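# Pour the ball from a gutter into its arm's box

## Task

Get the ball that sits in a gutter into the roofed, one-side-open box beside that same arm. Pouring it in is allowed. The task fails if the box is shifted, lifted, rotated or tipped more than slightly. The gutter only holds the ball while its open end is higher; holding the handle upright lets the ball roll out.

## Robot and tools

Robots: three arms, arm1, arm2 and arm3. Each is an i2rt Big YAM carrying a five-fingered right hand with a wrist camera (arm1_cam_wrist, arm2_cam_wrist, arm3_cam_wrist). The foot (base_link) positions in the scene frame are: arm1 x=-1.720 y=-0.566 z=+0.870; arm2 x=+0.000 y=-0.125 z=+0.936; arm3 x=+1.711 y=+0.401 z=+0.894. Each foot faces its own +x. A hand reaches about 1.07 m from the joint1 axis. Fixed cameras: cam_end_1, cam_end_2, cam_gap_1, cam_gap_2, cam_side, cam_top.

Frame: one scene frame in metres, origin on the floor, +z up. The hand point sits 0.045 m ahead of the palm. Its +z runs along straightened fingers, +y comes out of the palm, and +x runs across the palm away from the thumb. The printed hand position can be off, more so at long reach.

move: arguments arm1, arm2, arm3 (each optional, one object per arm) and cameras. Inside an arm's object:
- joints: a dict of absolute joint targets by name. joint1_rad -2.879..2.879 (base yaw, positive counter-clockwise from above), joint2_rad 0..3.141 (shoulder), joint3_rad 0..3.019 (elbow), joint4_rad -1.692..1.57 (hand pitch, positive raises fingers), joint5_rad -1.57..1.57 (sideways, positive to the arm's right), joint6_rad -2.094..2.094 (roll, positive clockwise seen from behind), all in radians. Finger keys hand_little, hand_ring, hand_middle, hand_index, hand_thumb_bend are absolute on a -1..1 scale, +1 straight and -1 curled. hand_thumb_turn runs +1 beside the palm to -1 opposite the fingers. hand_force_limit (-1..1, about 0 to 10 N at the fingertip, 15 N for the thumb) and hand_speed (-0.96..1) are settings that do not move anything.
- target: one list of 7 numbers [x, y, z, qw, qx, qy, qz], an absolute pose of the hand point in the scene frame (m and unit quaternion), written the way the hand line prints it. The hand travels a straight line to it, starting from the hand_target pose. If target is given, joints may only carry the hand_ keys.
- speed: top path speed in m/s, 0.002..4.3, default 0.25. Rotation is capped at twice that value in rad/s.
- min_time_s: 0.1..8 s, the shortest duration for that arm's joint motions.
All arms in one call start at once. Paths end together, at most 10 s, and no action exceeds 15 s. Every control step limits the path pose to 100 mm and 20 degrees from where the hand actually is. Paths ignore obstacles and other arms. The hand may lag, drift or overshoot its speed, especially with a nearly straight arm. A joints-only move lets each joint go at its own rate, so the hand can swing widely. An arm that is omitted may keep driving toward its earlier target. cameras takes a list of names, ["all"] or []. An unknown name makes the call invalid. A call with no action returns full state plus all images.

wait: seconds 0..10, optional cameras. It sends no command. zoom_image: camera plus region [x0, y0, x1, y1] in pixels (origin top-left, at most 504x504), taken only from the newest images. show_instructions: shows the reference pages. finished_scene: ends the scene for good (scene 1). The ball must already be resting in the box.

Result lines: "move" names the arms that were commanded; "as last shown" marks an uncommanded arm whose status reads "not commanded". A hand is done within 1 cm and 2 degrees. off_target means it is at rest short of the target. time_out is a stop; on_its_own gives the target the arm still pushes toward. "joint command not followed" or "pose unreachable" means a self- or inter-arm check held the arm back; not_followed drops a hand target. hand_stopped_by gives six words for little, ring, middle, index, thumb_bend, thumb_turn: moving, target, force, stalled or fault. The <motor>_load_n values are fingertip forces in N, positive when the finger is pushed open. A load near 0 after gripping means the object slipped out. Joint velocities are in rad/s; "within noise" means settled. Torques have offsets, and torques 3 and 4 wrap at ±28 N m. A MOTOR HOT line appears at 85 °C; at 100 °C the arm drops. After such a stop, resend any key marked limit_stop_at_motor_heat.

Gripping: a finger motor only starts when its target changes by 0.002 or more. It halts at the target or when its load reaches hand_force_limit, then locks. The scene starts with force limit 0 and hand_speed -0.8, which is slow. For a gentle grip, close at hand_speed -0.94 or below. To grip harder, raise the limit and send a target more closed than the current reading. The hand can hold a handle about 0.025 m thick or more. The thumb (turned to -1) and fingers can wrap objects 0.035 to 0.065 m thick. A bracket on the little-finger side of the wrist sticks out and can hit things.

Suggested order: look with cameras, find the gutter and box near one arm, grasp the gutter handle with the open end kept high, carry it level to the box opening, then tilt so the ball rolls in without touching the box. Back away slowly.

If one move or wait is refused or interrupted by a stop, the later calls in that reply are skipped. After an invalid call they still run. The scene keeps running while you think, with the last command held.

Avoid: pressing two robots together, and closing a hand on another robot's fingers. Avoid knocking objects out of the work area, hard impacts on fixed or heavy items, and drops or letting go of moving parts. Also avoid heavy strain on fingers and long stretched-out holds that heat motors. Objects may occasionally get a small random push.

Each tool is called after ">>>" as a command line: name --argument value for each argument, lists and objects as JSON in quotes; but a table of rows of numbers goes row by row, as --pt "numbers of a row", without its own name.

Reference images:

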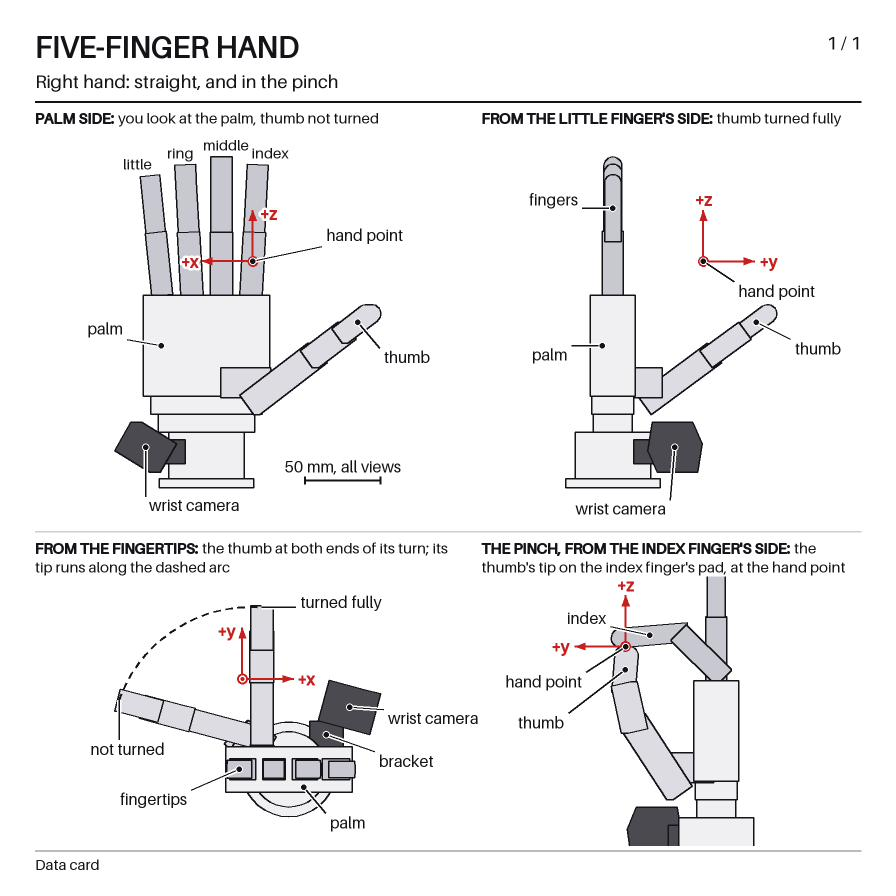

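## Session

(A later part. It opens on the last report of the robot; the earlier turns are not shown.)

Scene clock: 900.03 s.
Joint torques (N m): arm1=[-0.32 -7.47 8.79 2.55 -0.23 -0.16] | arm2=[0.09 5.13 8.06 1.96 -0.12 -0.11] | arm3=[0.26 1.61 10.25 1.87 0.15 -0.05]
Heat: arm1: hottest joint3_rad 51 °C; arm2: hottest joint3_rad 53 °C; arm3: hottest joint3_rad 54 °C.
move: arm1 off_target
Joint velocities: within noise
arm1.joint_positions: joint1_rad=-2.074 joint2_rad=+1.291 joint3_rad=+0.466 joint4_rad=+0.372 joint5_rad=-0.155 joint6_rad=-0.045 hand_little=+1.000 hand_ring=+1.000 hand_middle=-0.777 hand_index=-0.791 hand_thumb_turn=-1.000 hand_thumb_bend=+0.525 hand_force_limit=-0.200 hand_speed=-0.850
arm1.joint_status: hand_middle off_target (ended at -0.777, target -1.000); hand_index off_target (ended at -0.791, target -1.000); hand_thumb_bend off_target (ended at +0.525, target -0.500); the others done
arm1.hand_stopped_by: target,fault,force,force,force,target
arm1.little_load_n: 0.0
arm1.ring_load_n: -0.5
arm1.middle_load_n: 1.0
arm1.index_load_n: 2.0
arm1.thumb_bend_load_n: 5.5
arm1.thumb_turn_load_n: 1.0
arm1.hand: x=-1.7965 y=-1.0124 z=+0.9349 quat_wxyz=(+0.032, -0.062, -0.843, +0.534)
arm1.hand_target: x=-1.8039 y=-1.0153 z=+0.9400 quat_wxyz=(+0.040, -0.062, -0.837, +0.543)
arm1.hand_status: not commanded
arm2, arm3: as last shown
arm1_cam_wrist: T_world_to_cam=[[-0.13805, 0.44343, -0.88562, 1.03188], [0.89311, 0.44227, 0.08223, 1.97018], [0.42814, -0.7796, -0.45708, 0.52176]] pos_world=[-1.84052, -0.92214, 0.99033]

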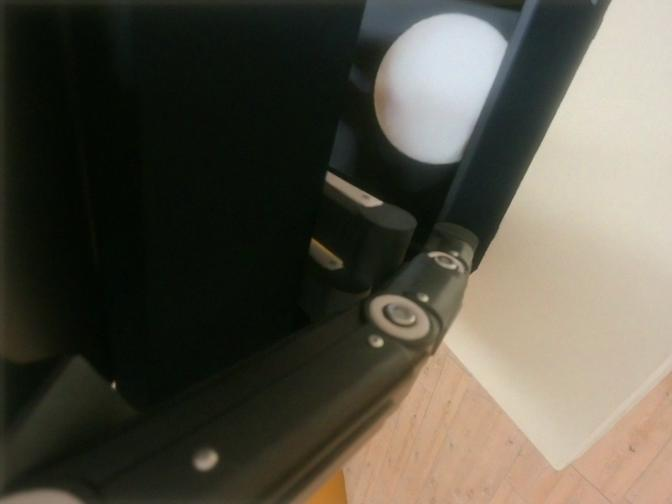

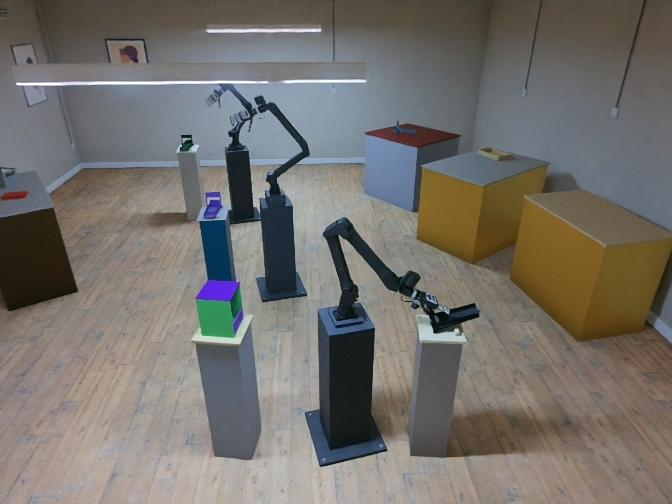

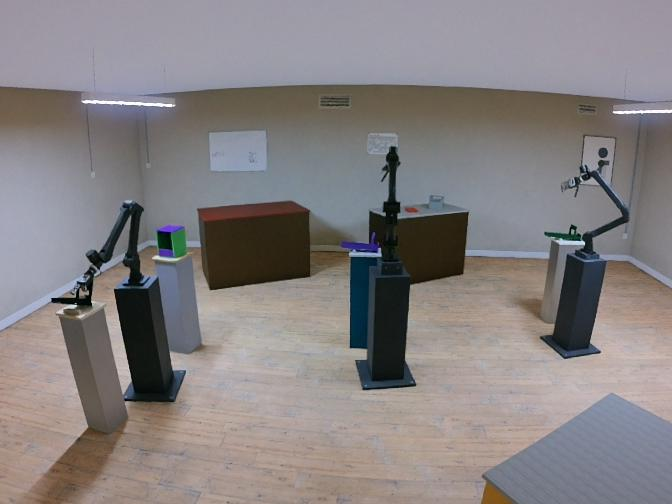

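>>> move --arm1 '{"joints": {"hand_index": -0.99, "hand_middle": -0.99, "hand_thumb_bend": -0.6, "hand_force_limit": 0.4, "hand_speed": -0.85}}' --cameras '["arm1_cam_wrist", "cam_end_1", "cam_side"]'

>>> zoom_image --camera "cam_end_1" --region '[400, 280, 490, 352]'

>>> zoom_image --camera "cam_side" --region '[50, 240, 120, 320]'

Scene clock: 906.20 s.
Joint torques (N m): arm1=[-0.38 -7.65 9.13 2.55 -0.23 -0.16] | arm2=[-0.03 4.89 8.2 2.29 -0.17 -0.12] | arm3=[0.56 1.2 10.14 1.84 0.14 -0.06]
Heat: arm1: hottest joint3_rad 51 °C; arm2: hottest joint3_rad 53 °C; arm3: hottest joint3_rad 54 °C.
move: arm1 off_target
Joint velocities: within noise
arm1.joint_positions: joint1_rad=-2.074 joint2_rad=+1.294 joint3_rad=+0.462 joint4_rad=+0.372 joint5_rad=-0.155 joint6_rad=-0.045 hand_little=+1.000 hand_ring=+1.000 hand_middle=-0.801 hand_index=-0.884 hand_thumb_turn=-1.000 hand_thumb_bend=+0.496 hand_force_limit=+0.400 hand_speed=-0.850
arm1.joint_status: hand_middle off_target (ended at -0.801, target -0.990); hand_index off_target (ended at -0.884, target -0.990); hand_thumb_bend off_target (ended at +0.496, target -0.600); the others done
arm1.hand_stopped_by: target,fault,force,force,force,target
arm1.little_load_n: 0.0
arm1.ring_load_n: 0.0
arm1.middle_load_n: 11.5
arm1.index_load_n: 5.5
arm1.thumb_bend_load_n: 10.0
arm1.thumb_turn_load_n: 1.5
arm1.hand: x=-1.7959 y=-1.0106 z=+0.9320 quat_wxyz=(+0.032, -0.063, -0.844, +0.531)
arm1.hand_target: x=-1.8039 y=-1.0153 z=+0.9399 quat_wxyz=(+0.040, -0.062, -0.837, +0.543)
arm1.hand_status: not commanded
arm2, arm3: as last shown
arm1_cam_wrist: T_world_to_cam=[[-0.13632, 0.44899, -0.88308, 1.03485], [0.89299, 0.44165, 0.0867, 1.96416], [0.42894, -0.77676, -0.46115, 0.52971]] pos_world=[-1.84012, -0.92064, 0.98783]

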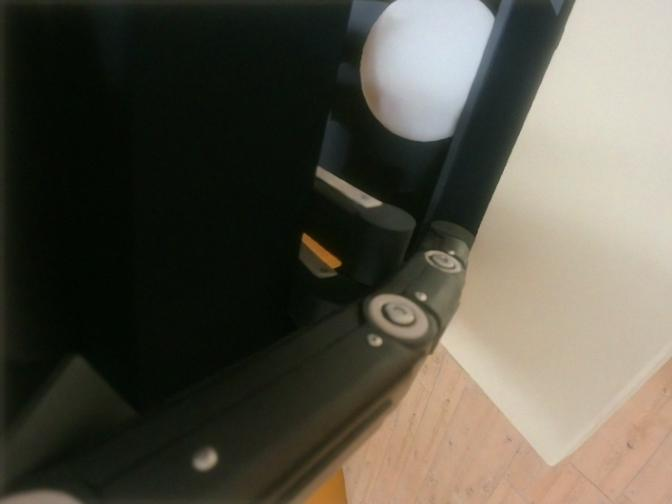

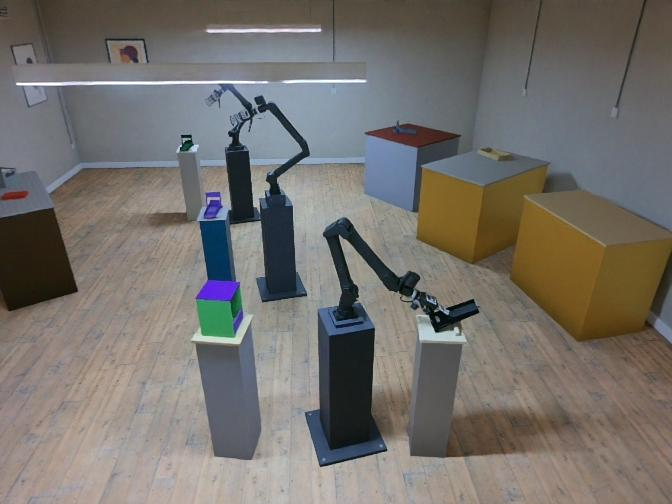

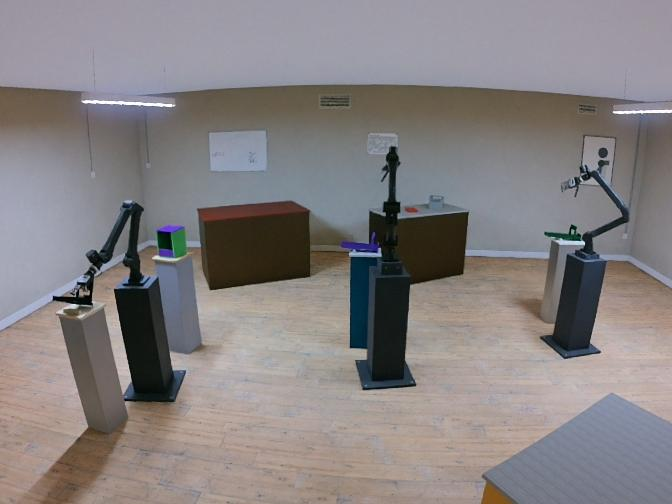

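Scaled by 5.600.

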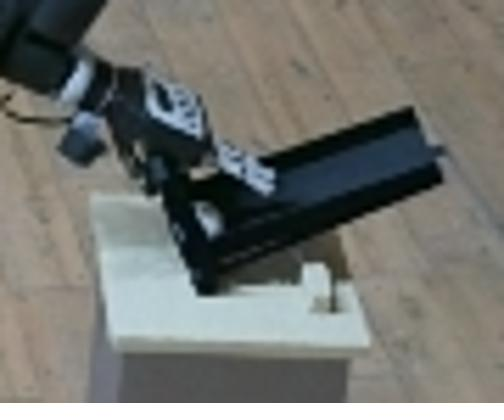

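Scaled by 6.300.

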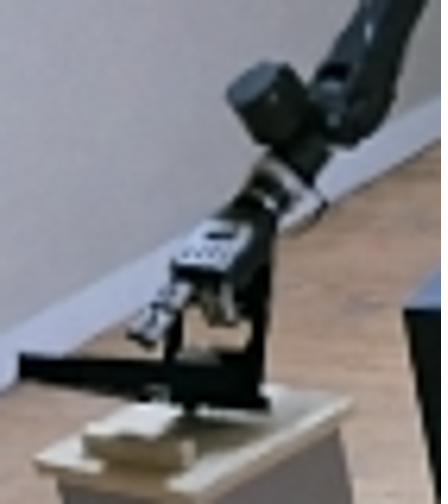

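>>> move --arm1 '{"target": [-1.8000, -1.0050, 1.0500, -0.0399, 0.0614, 0.8364, -0.5432], "speed": 0.08}' --cameras '["arm1_cam_wrist", "cam_end_1", "cam_side"]'

>>> zoom_image --camera "cam_end_1" --region '[390, 240, 490, 340]'

>>> zoom_image --camera "cam_side" --region '[50, 220, 130, 320]'

Scene clock: 919.83 s.
Joint torques (N m): arm1=[-0.26 -6.83 16.84 1.77 -0.3 -0.17] | arm2=[-0.67 4.66 8.38 2.24 -0.11 -0.12] | arm3=[0.21 1.08 10.32 1.84 0.16 -0.05]
Heat: arm1: hottest joint3_rad 51 °C; arm2: hottest joint3_rad 53 °C; arm3: hottest joint3_rad 54 °C.
move: arm1 off_target
Joint velocities: within noise
arm1.joint_positions: joint1_rad=-2.076 joint2_rad=+1.020 joint3_rad=+0.552 joint4_rad=-0.047 joint5_rad=-0.155 joint6_rad=-0.045 hand_little=+1.000 hand_ring=+1.000 hand_middle=-0.801 hand_index=-0.884 hand_thumb_turn=-1.000 hand_thumb_bend=+0.496 hand_force_limit=+0.400 hand_speed=-0.850
arm1.joint_status: not commanded
arm1.hand_stopped_by: target,fault,force,force,force,target
arm1.little_load_n: 0.0
arm1.ring_load_n: 0.0
arm1.middle_load_n: 11.5
arm1.index_load_n: 5.0
arm1.thumb_bend_load_n: 10.0
arm1.thumb_turn_load_n: 2.0
arm1.hand: x=-1.7872 y=-0.9834 z=+1.0062 quat_wxyz=(+0.027, -0.067, -0.858, +0.508)
arm1.hand_target: x=-1.7992 y=-1.0023 z=+1.0502 quat_wxyz=(+0.040, -0.061, -0.836, +0.543)
arm1.hand_status: off_target (0.051 m and 5.0 deg from the pose sent, 0.118 m and 1.9 deg at the start)
arm2.joint_positions: joint1_rad=-0.243 joint2_rad=+0.604 joint3_rad=+1.515 joint4_rad=-1.204 joint5_rad=-0.247 joint6_rad=-0.869 hand_little=+1.000 hand_ring=+1.000 hand_middle=+1.000 hand_index=+1.000 hand_thumb_turn=+1.000 hand_thumb_bend=+1.000 hand_force_limit=+0.000 hand_speed=-0.800
arm2.joint_status: not commanded
arm2.hand_stopped_by: target,target,target,target,target,target
arm2.little_load_n: 0.0
arm2.ring_load_n: 0.0
arm2.middle_load_n: 0.0
arm2.index_load_n: 0.0
arm2.thumb_bend_load_n: 0.0
arm2.thumb_turn_load_n: 0.0
arm2.hand: x=-0.0145 y=+0.0995 z=+1.5017 quat_wxyz=(-0.575, +0.699, +0.390, +0.169)
arm2.hand_target: x=-0.0146 y=+0.0969 z=+1.5097 quat_wxyz=(-0.581, +0.694, +0.389, +0.173)
arm2.hand_status: not commanded
arm3.joint_positions: joint1_rad=-0.892 joint2_rad=+0.615 joint3_rad=+1.365 joint4_rad=-1.277 joint5_rad=+0.191 joint6_rad=-1.066 hand_little=+1.000 hand_ring=+1.000 hand_middle=+1.000 hand_index=+1.000 hand_thumb_turn=+1.000 hand_thumb_bend=+1.000 hand_force_limit=+0.000 hand_speed=-0.800
arm3.joint_status: not commanded
arm3.hand_stopped_by: target,target,target,target,target,target
arm3.little_load_n: 0.0
arm3.ring_load_n: 0.0
arm3.middle_load_n: 0.0
arm3.index_load_n: 0.0
arm3.thumb_bend_load_n: 0.5
arm3.thumb_turn_load_n: 0.0
arm3.hand: x=+1.5807 y=+0.5943 z=+1.3823 quat_wxyz=(+0.494, -0.509, -0.696, -0.116)
arm3.hand_target: x=+1.5814 y=+0.5938 z=+1.3925 quat_wxyz=(+0.504, -0.507, -0.690, -0.116)
arm3.hand_status: not commanded
arm1_cam_wrist: T_world_to_cam=[[-0.12111, 0.49501, -0.8604, 1.13901], [0.89229, 0.43407, 0.12413, 1.89144], [0.43492, -0.75269, -0.49426, 0.64895]] pos_world=[-1.832, -0.89638, 1.06598]

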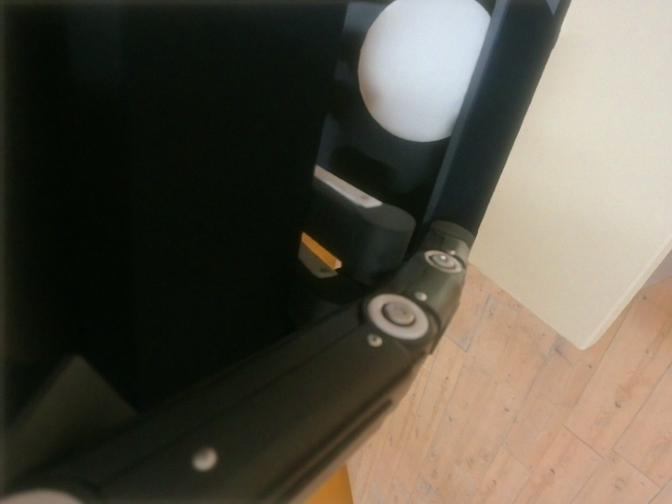

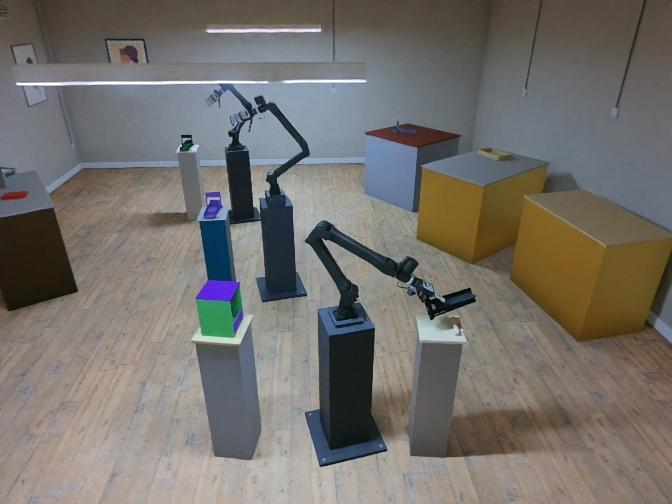

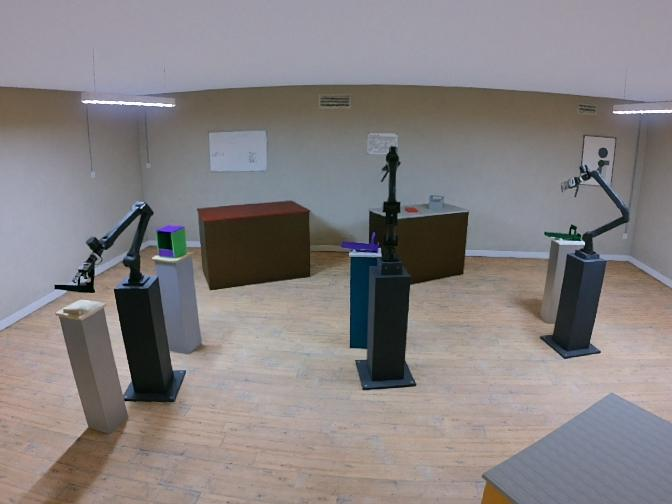

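Scaled by 5.040.

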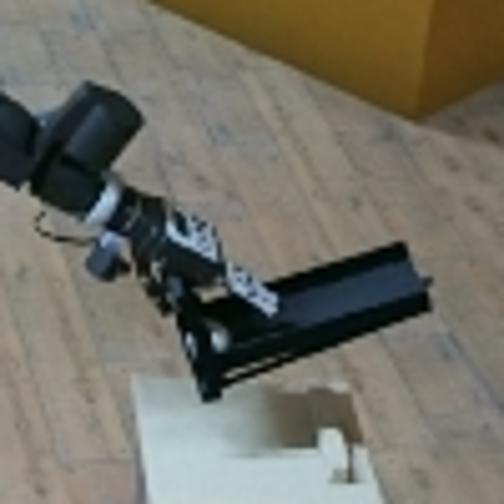

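Scaled by 5.040.

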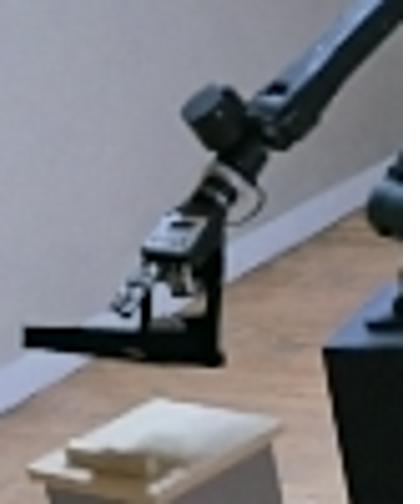

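>>> zoom_image --camera "cam_end_1" --region '[180, 265, 270, 355]'

>>> zoom_image --camera "cam_side" --region '[140, 210, 210, 280]'

>>> move --arm1 '{"joints": {"joint1_rad": 0.2}, "min_time_s": 6}' --cameras '["cam_end_1", "cam_end_2", "cam_gap_1", "cam_top", "cam_side", "arm1_cam_wrist"]'

>>> zoom_image --camera "cam_top" --region '[10, 210, 130, 330]'

>>> zoom_image --camera "cam_end_2" --region '[280, 105, 340, 155]'

Scaled by 5.600.

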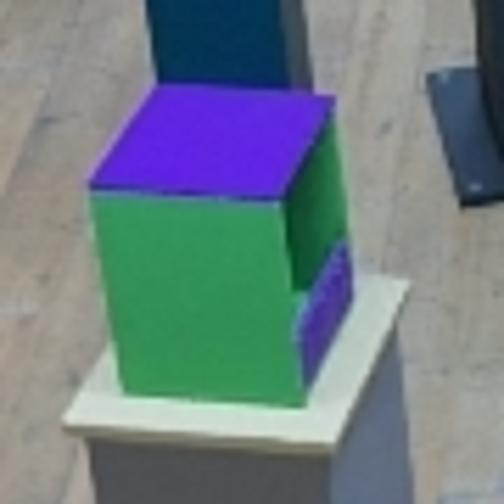

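Scaled by 7.200.

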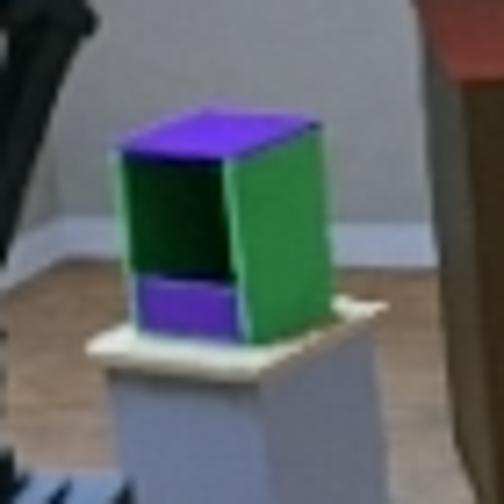

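Scene clock: 947.17 s.
Joint torques (N m): arm1=[1.73 -7.06 16.73 1.76 -0.23 -0.15] | arm2=[0.15 4.66 8.32 2.13 -0.12 -0.13] | arm3=[0.62 1.73 10.28 1.81 0.14 -0.04]
Heat: arm1: hottest joint3_rad 55 °C; arm2: hottest joint3_rad 53 °C; arm3: hottest joint3_rad 54 °C.
move: arm1 done
Joint velocities: within noise
arm1.joint_positions: joint1_rad=+0.189 joint2_rad=+1.020 joint3_rad=+0.552 joint4_rad=-0.047 joint5_rad=-0.157 joint6_rad=-0.047 hand_little=+1.000 hand_ring=+1.000 hand_middle=-0.801 hand_index=-0.884 hand_thumb_turn=-1.000 hand_thumb_bend=+0.496 hand_force_limit=+0.400 hand_speed=-0.850
arm1.joint_status: all done
arm1.hand_stopped_by: target,fault,force,force,force,target
arm1.little_load_n: 0.0
arm1.ring_load_n: 0.0
arm1.middle_load_n: 11.5
arm1.index_load_n: 4.5
arm1.thumb_bend_load_n: 10.0
arm1.thumb_turn_load_n: 2.0
arm1.hand: x=-1.3518 y=-0.3511 z=+0.9973 quat_wxyz=(-0.445, +0.751, -0.431, +0.228)
arm1.hand_target: x=-1.3338 y=-0.3387 z=+1.0407 quat_wxyz=(-0.475, +0.739, -0.409, +0.249)
arm1.hand_status: not commanded
arm2, arm3: as last shown
arm2.little_load_n: -0.5
arm2.ring_load_n: -0.5
arm2.index_load_n: -0.5
arm3.thumb_bend_load_n: 0.0
pictures: arm1_cam_wrist, cam_end_1, cam_end_2, cam_gap_1, cam_side, cam_top
arm1_cam_wrist: T_world_to_cam=[[-0.32578, -0.40514, -0.85424, 0.27232], [-0.90164, 0.40497, 0.15179, -1.23314], [0.28445, 0.81967, -0.49723, 1.2827]] pos_world=[-1.388, -0.44167, 1.0576]

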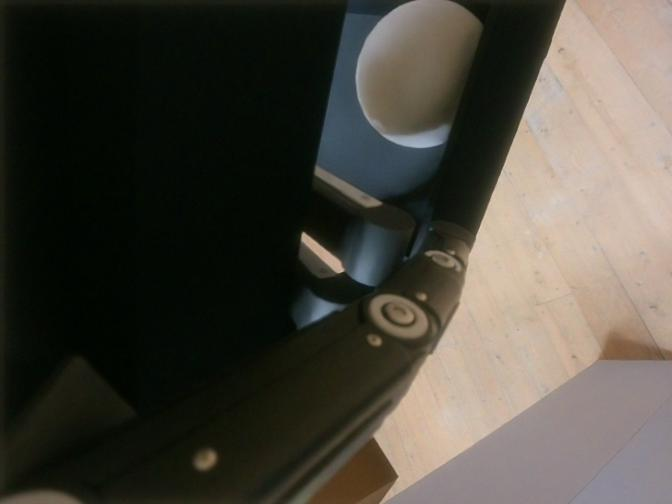

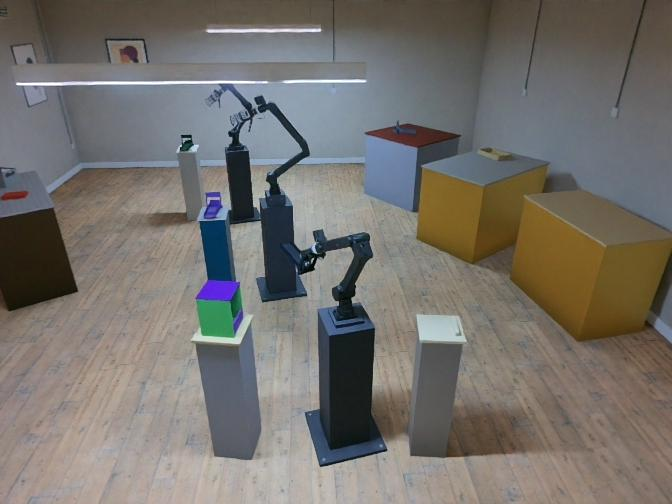

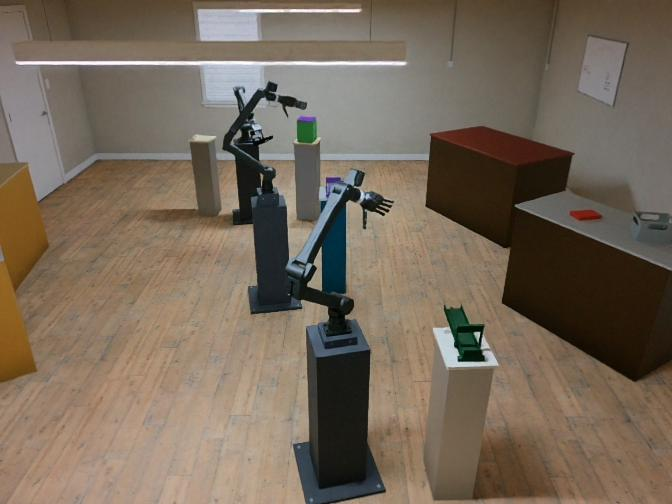

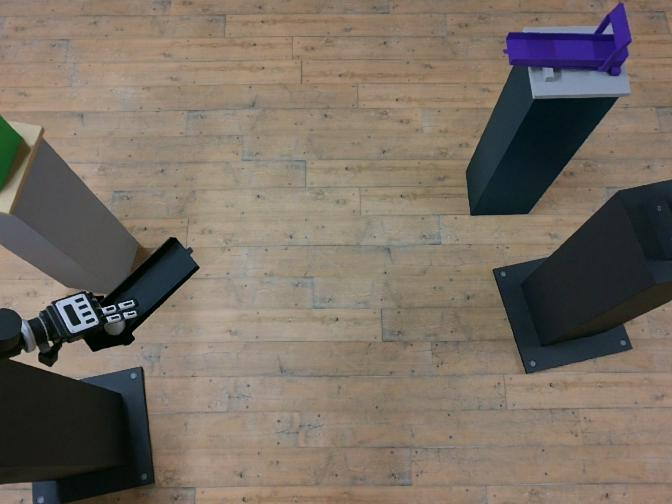

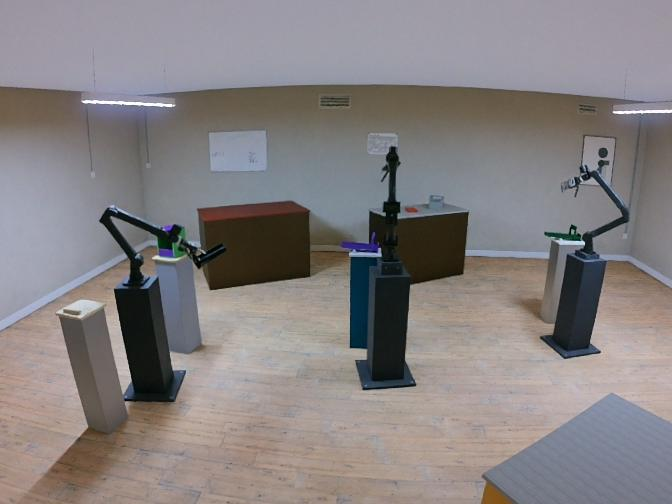

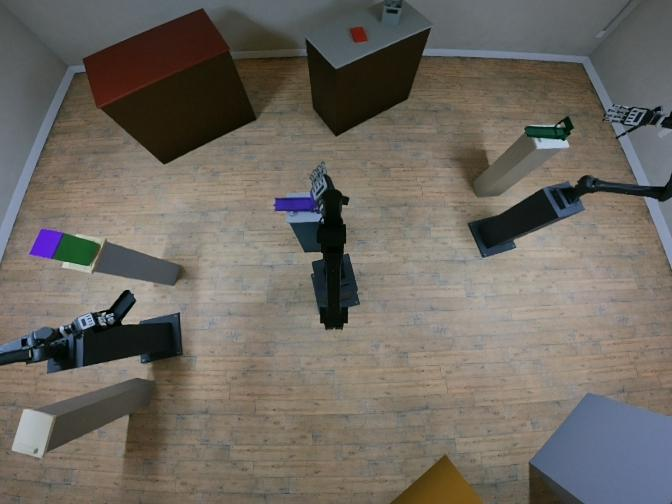

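Scaled by 4.200.

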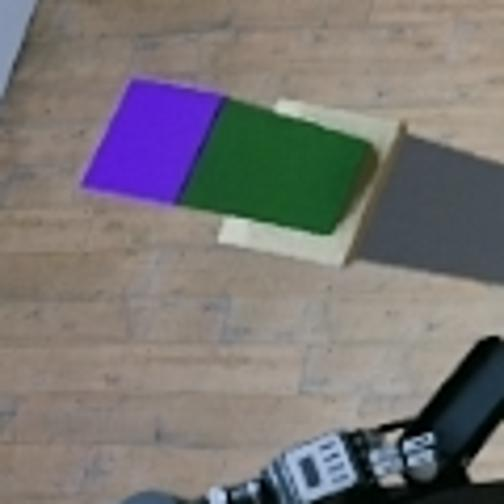

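Scaled by 8.400.

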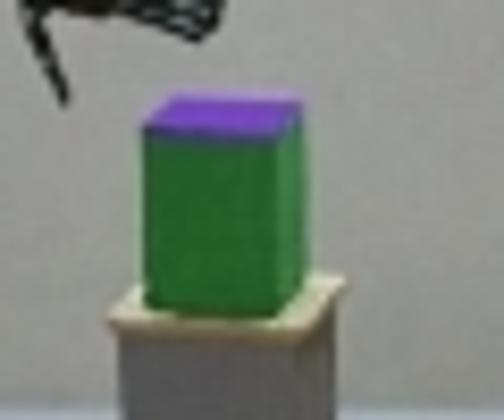

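>>> zoom_image --camera "cam_gap_1" --region '[0, 200, 240, 400]'

Scaled by 2.100.

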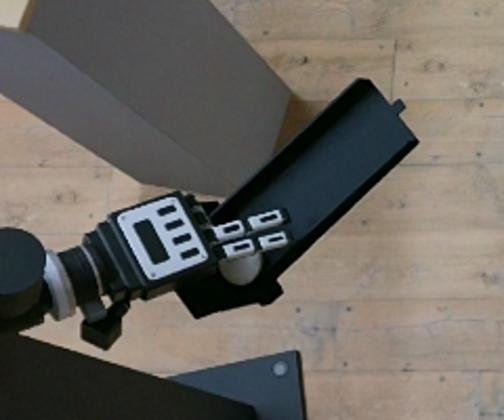

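>>> zoom_image --camera "cam_end_1" --region '[215, 275, 255, 345]'

>>> zoom_image --camera "cam_gap_1" --region '[80, 220, 220, 360]'

Scaled by 7.200.

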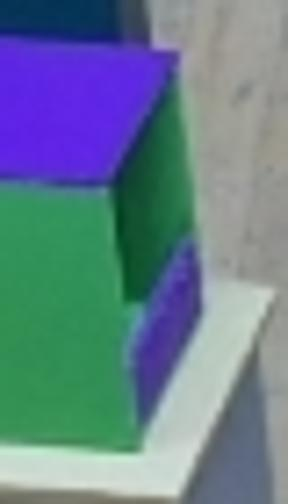

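Scaled by 3.600.

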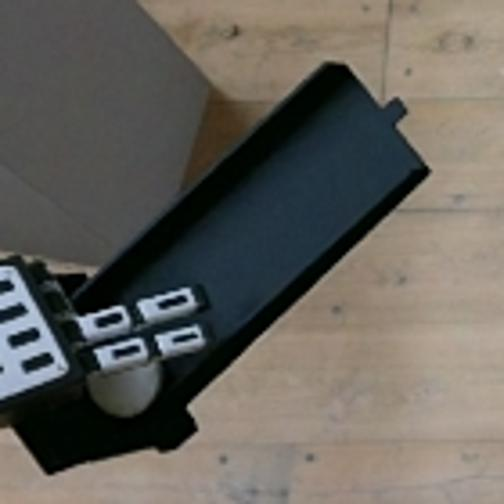

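>>> move --arm1 '{"target": [-1.6116, -0.3155, 1.09, 0.4096, -0.7868, 0.4096, -0.2132], "speed": 0.12}' --cameras '["cam_end_1", "cam_gap_1", "cam_top", "cam_side", "arm1_cam_wrist"]'

>>> zoom_image --camera "cam_end_1" --region '[180, 220, 380, 360]'

>>> zoom_image --camera "cam_side" --region '[90, 180, 240, 300]'

Scene clock: 1150.90 s.
Joint torques (N m): arm1=[1.96 1.26 17.76 1.18 0.6 0.05] | arm2=[0.03 5.3 8.12 2.14 -0.18 -0.11] | arm3=[0.26 1.49 10.32 1.76 0.11 -0.07]
Heat: arm1: hottest joint3_rad 69 °C; arm2: hottest joint3_rad 54 °C; arm3: hottest joint3_rad 55 °C.
move: arm1 off_target
Joint velocities: within noise
arm1.joint_positions: joint1_rad=+1.235 joint2_rad=+0.505 joint3_rad=+0.596 joint4_rad=-0.956 joint5_rad=+0.660 joint6_rad=+0.545 hand_little=+1.000 hand_ring=+1.000 hand_middle=-0.801 hand_index=-0.884 hand_thumb_turn=-1.000 hand_thumb_bend=+0.496 hand_force_limit=+0.400 hand_speed=-0.850
arm1.joint_status: not commanded
arm1.hand_stopped_by: target,fault,force,force,force,target
arm1.little_load_n: 0.0
arm1.ring_load_n: 0.0
arm1.middle_load_n: 12.0
arm1.index_load_n: 3.5
arm1.thumb_bend_load_n: 10.0
arm1.thumb_turn_load_n: 1.5
arm1.hand: x=-1.6111 y=-0.3297 z=+1.0521 quat_wxyz=(-0.378, +0.803, -0.403, +0.224)
arm1.hand_target: x=-1.6116 y=-0.3169 z=+1.0891 quat_wxyz=(-0.410, +0.787, -0.410, +0.212)
arm1.hand_status: off_target (0.041 m and 4.3 deg from the pose sent, 0.278 m and 6.5 deg at the start)
arm2, arm3: as last shown
arm2.little_load_n: 0.0
arm2.ring_load_n: 0.0
arm2.index_load_n: 0.0
pictures: arm1_cam_wrist, cam_end_1, cam_gap_1, cam_side, cam_top
arm1_cam_wrist: T_world_to_cam=[[-0.34714, -0.55217, -0.75802, 0.05909], [-0.91574, 0.37391, 0.147, -1.51184], [0.20227, 0.74518, -0.63545, 1.35471]] pos_world=[-1.63795, -0.41158, 1.12789]

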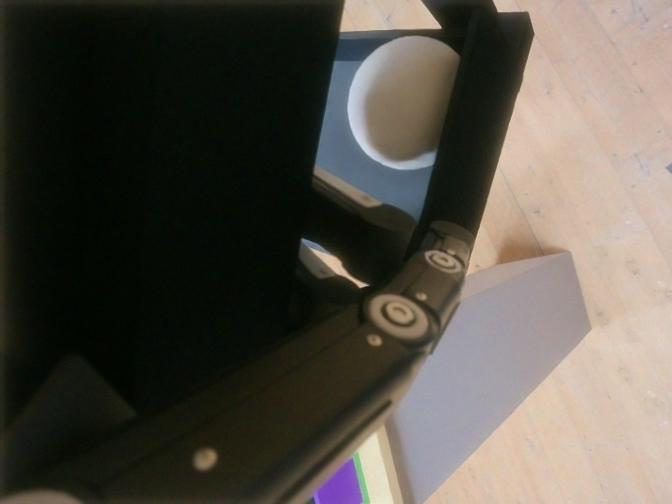

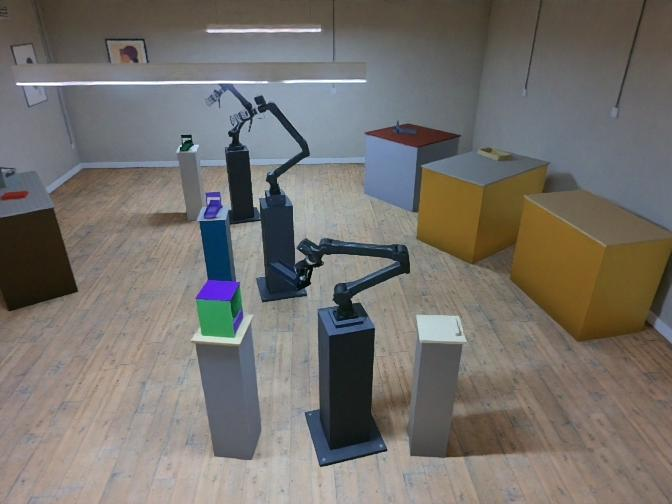

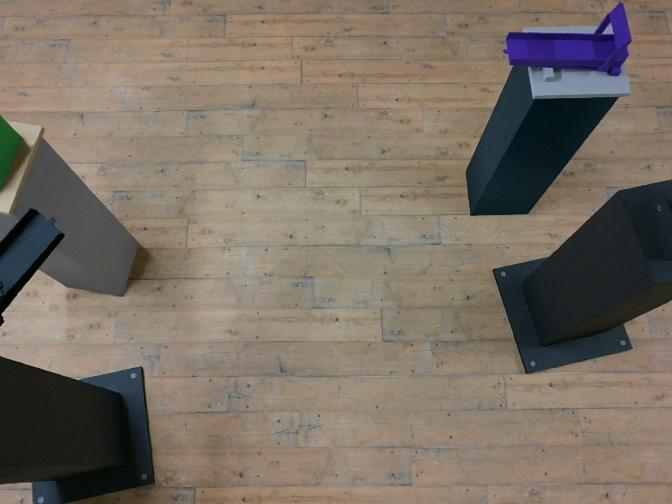

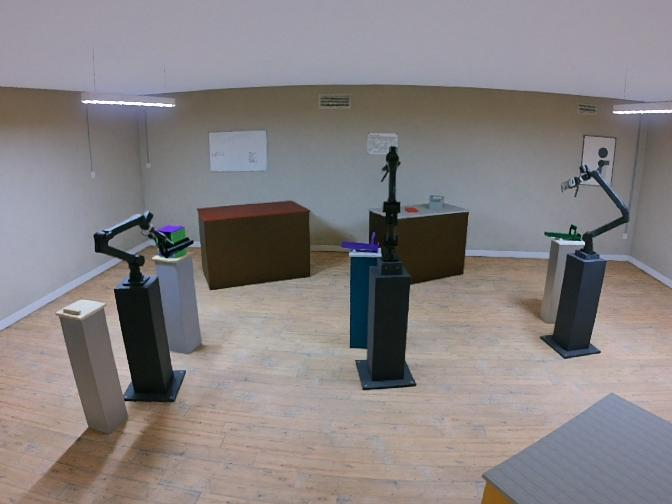

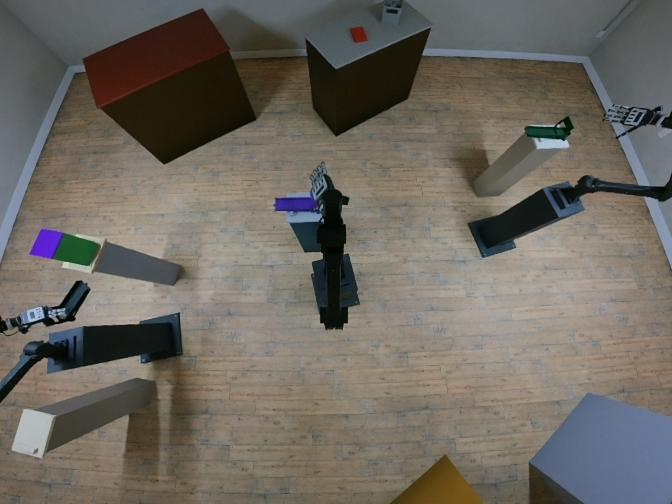

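Scaled by 2.520.

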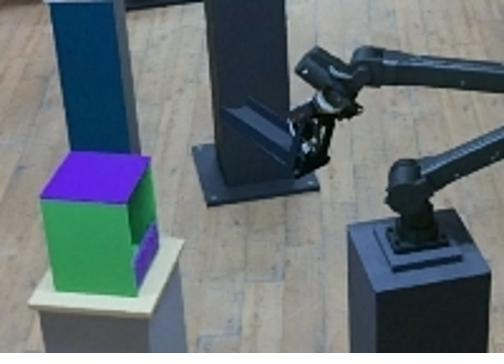

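Scaled by 3.360.

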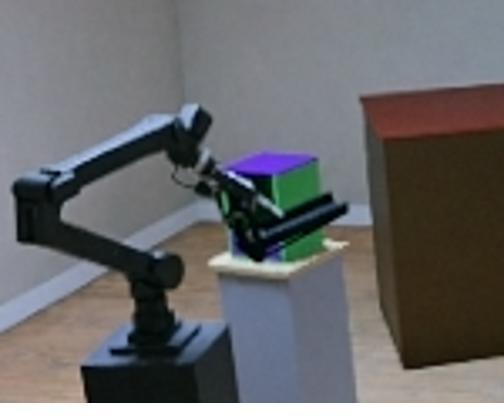

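>>> move --arm1 '{"joints": {"joint1_rad": 2.02}, "min_time_s": 4}' --cameras '["cam_end_1", "cam_top", "cam_side", "arm1_cam_wrist"]'

>>> zoom_image --camera "cam_end_1" --region '[180, 220, 380, 360]'

>>> zoom_image --camera "cam_side" --region '[90, 180, 240, 300]'

>>> zoom_image --camera "cam_top" --region '[0, 210, 120, 390]'

Scene clock: 1164.77 s.
Joint torques (N m): arm1=[1.96 1.38 17.78 1.21 0.57 0.05] | arm2=[0.15 4.31 8.23 2.18 -0.11 -0.09] | arm3=[0.62 1.38 10.32 1.8 0.15 -0.07]
Heat: arm1: hottest joint3_rad 75 °C; arm2: hottest joint3_rad 54 °C; arm3: hottest joint3_rad 55 °C.
move: arm1 done
Joint velocities: within noise
arm1.joint_positions: joint1_rad=+2.006 joint2_rad=+0.505 joint3_rad=+0.596 joint4_rad=-0.956 joint5_rad=+0.660 joint6_rad=+0.546 hand_little=+1.000 hand_ring=+1.000 hand_middle=-0.801 hand_index=-0.884 hand_thumb_turn=-1.000 hand_thumb_bend=+0.496 hand_force_limit=+0.400 hand_speed=-0.850
arm1.joint_status: all done
arm1.hand_stopped_by: target,fault,force,force,force,target
arm1.little_load_n: 0.0
arm1.ring_load_n: 0.0
arm1.middle_load_n: 12.0
arm1.index_load_n: 3.5
arm1.thumb_bend_load_n: 10.0
arm1.thumb_turn_load_n: 1.5
arm1.hand: x=-1.8047 y=-0.3226 z=+1.0551 quat_wxyz=(-0.439, +0.893, -0.074, +0.063)
arm1.hand_target: x=-1.8137 y=-0.3141 z=+1.0923 quat_wxyz=(-0.463, +0.881, -0.086, +0.040)
arm1.hand_status: not commanded
arm2, arm3: as last shown
arm3.ring_load_n: -0.5
pictures: arm1_cam_wrist, cam_end_1, cam_side, cam_top
arm1_cam_wrist: T_world_to_cam=[[0.12941, -0.63034, -0.76546, 0.84082], [-0.91699, -0.36983, 0.14952, -1.93713], [-0.37734, 0.68257, -0.62587, 0.31417]] pos_world=[-1.76659, -0.40085, 1.12988]

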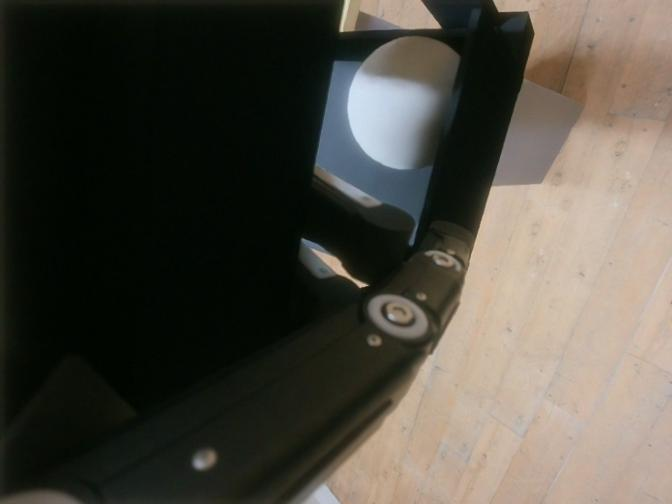

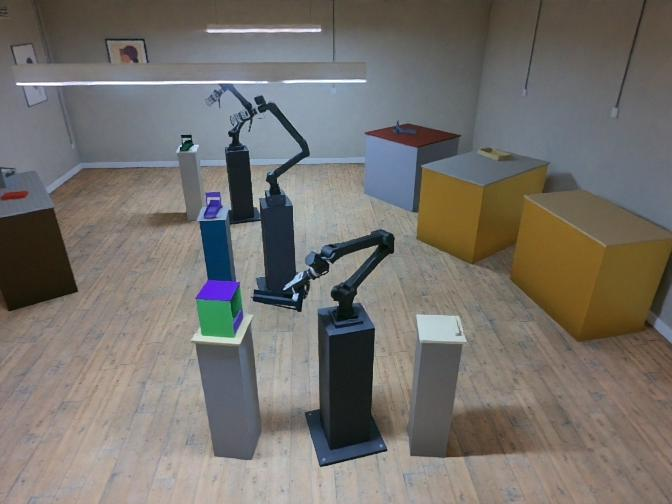

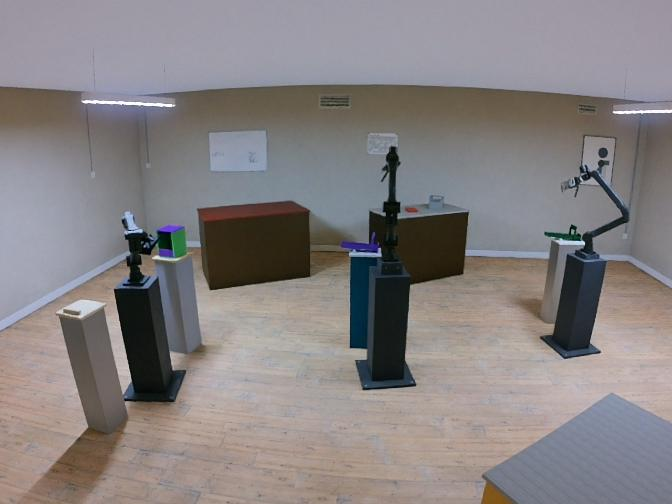

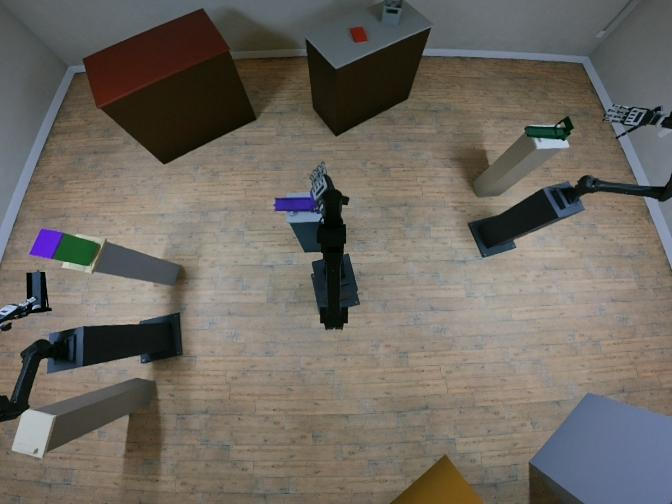

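Scaled by 2.520.

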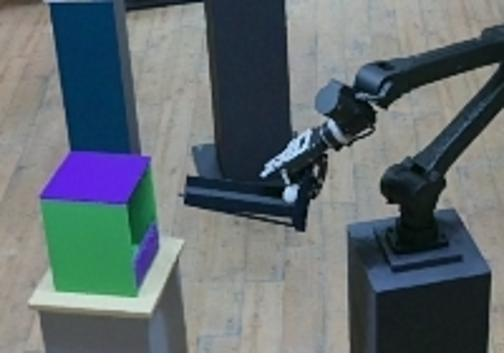

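Scaled by 3.360.

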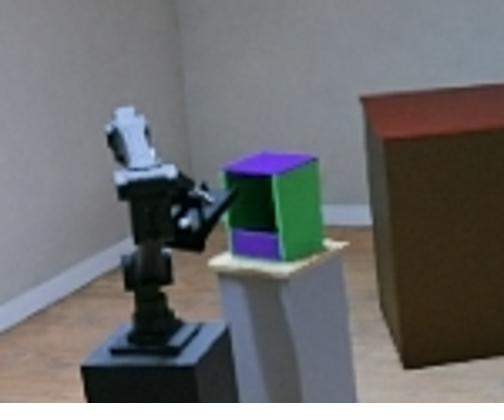

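Scaled by 2.800.

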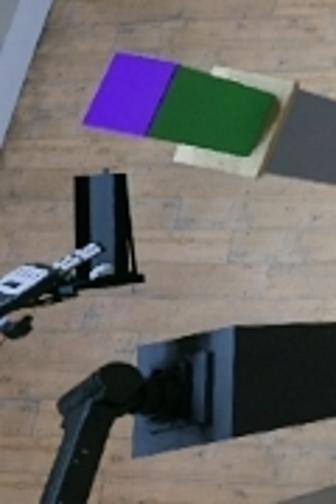

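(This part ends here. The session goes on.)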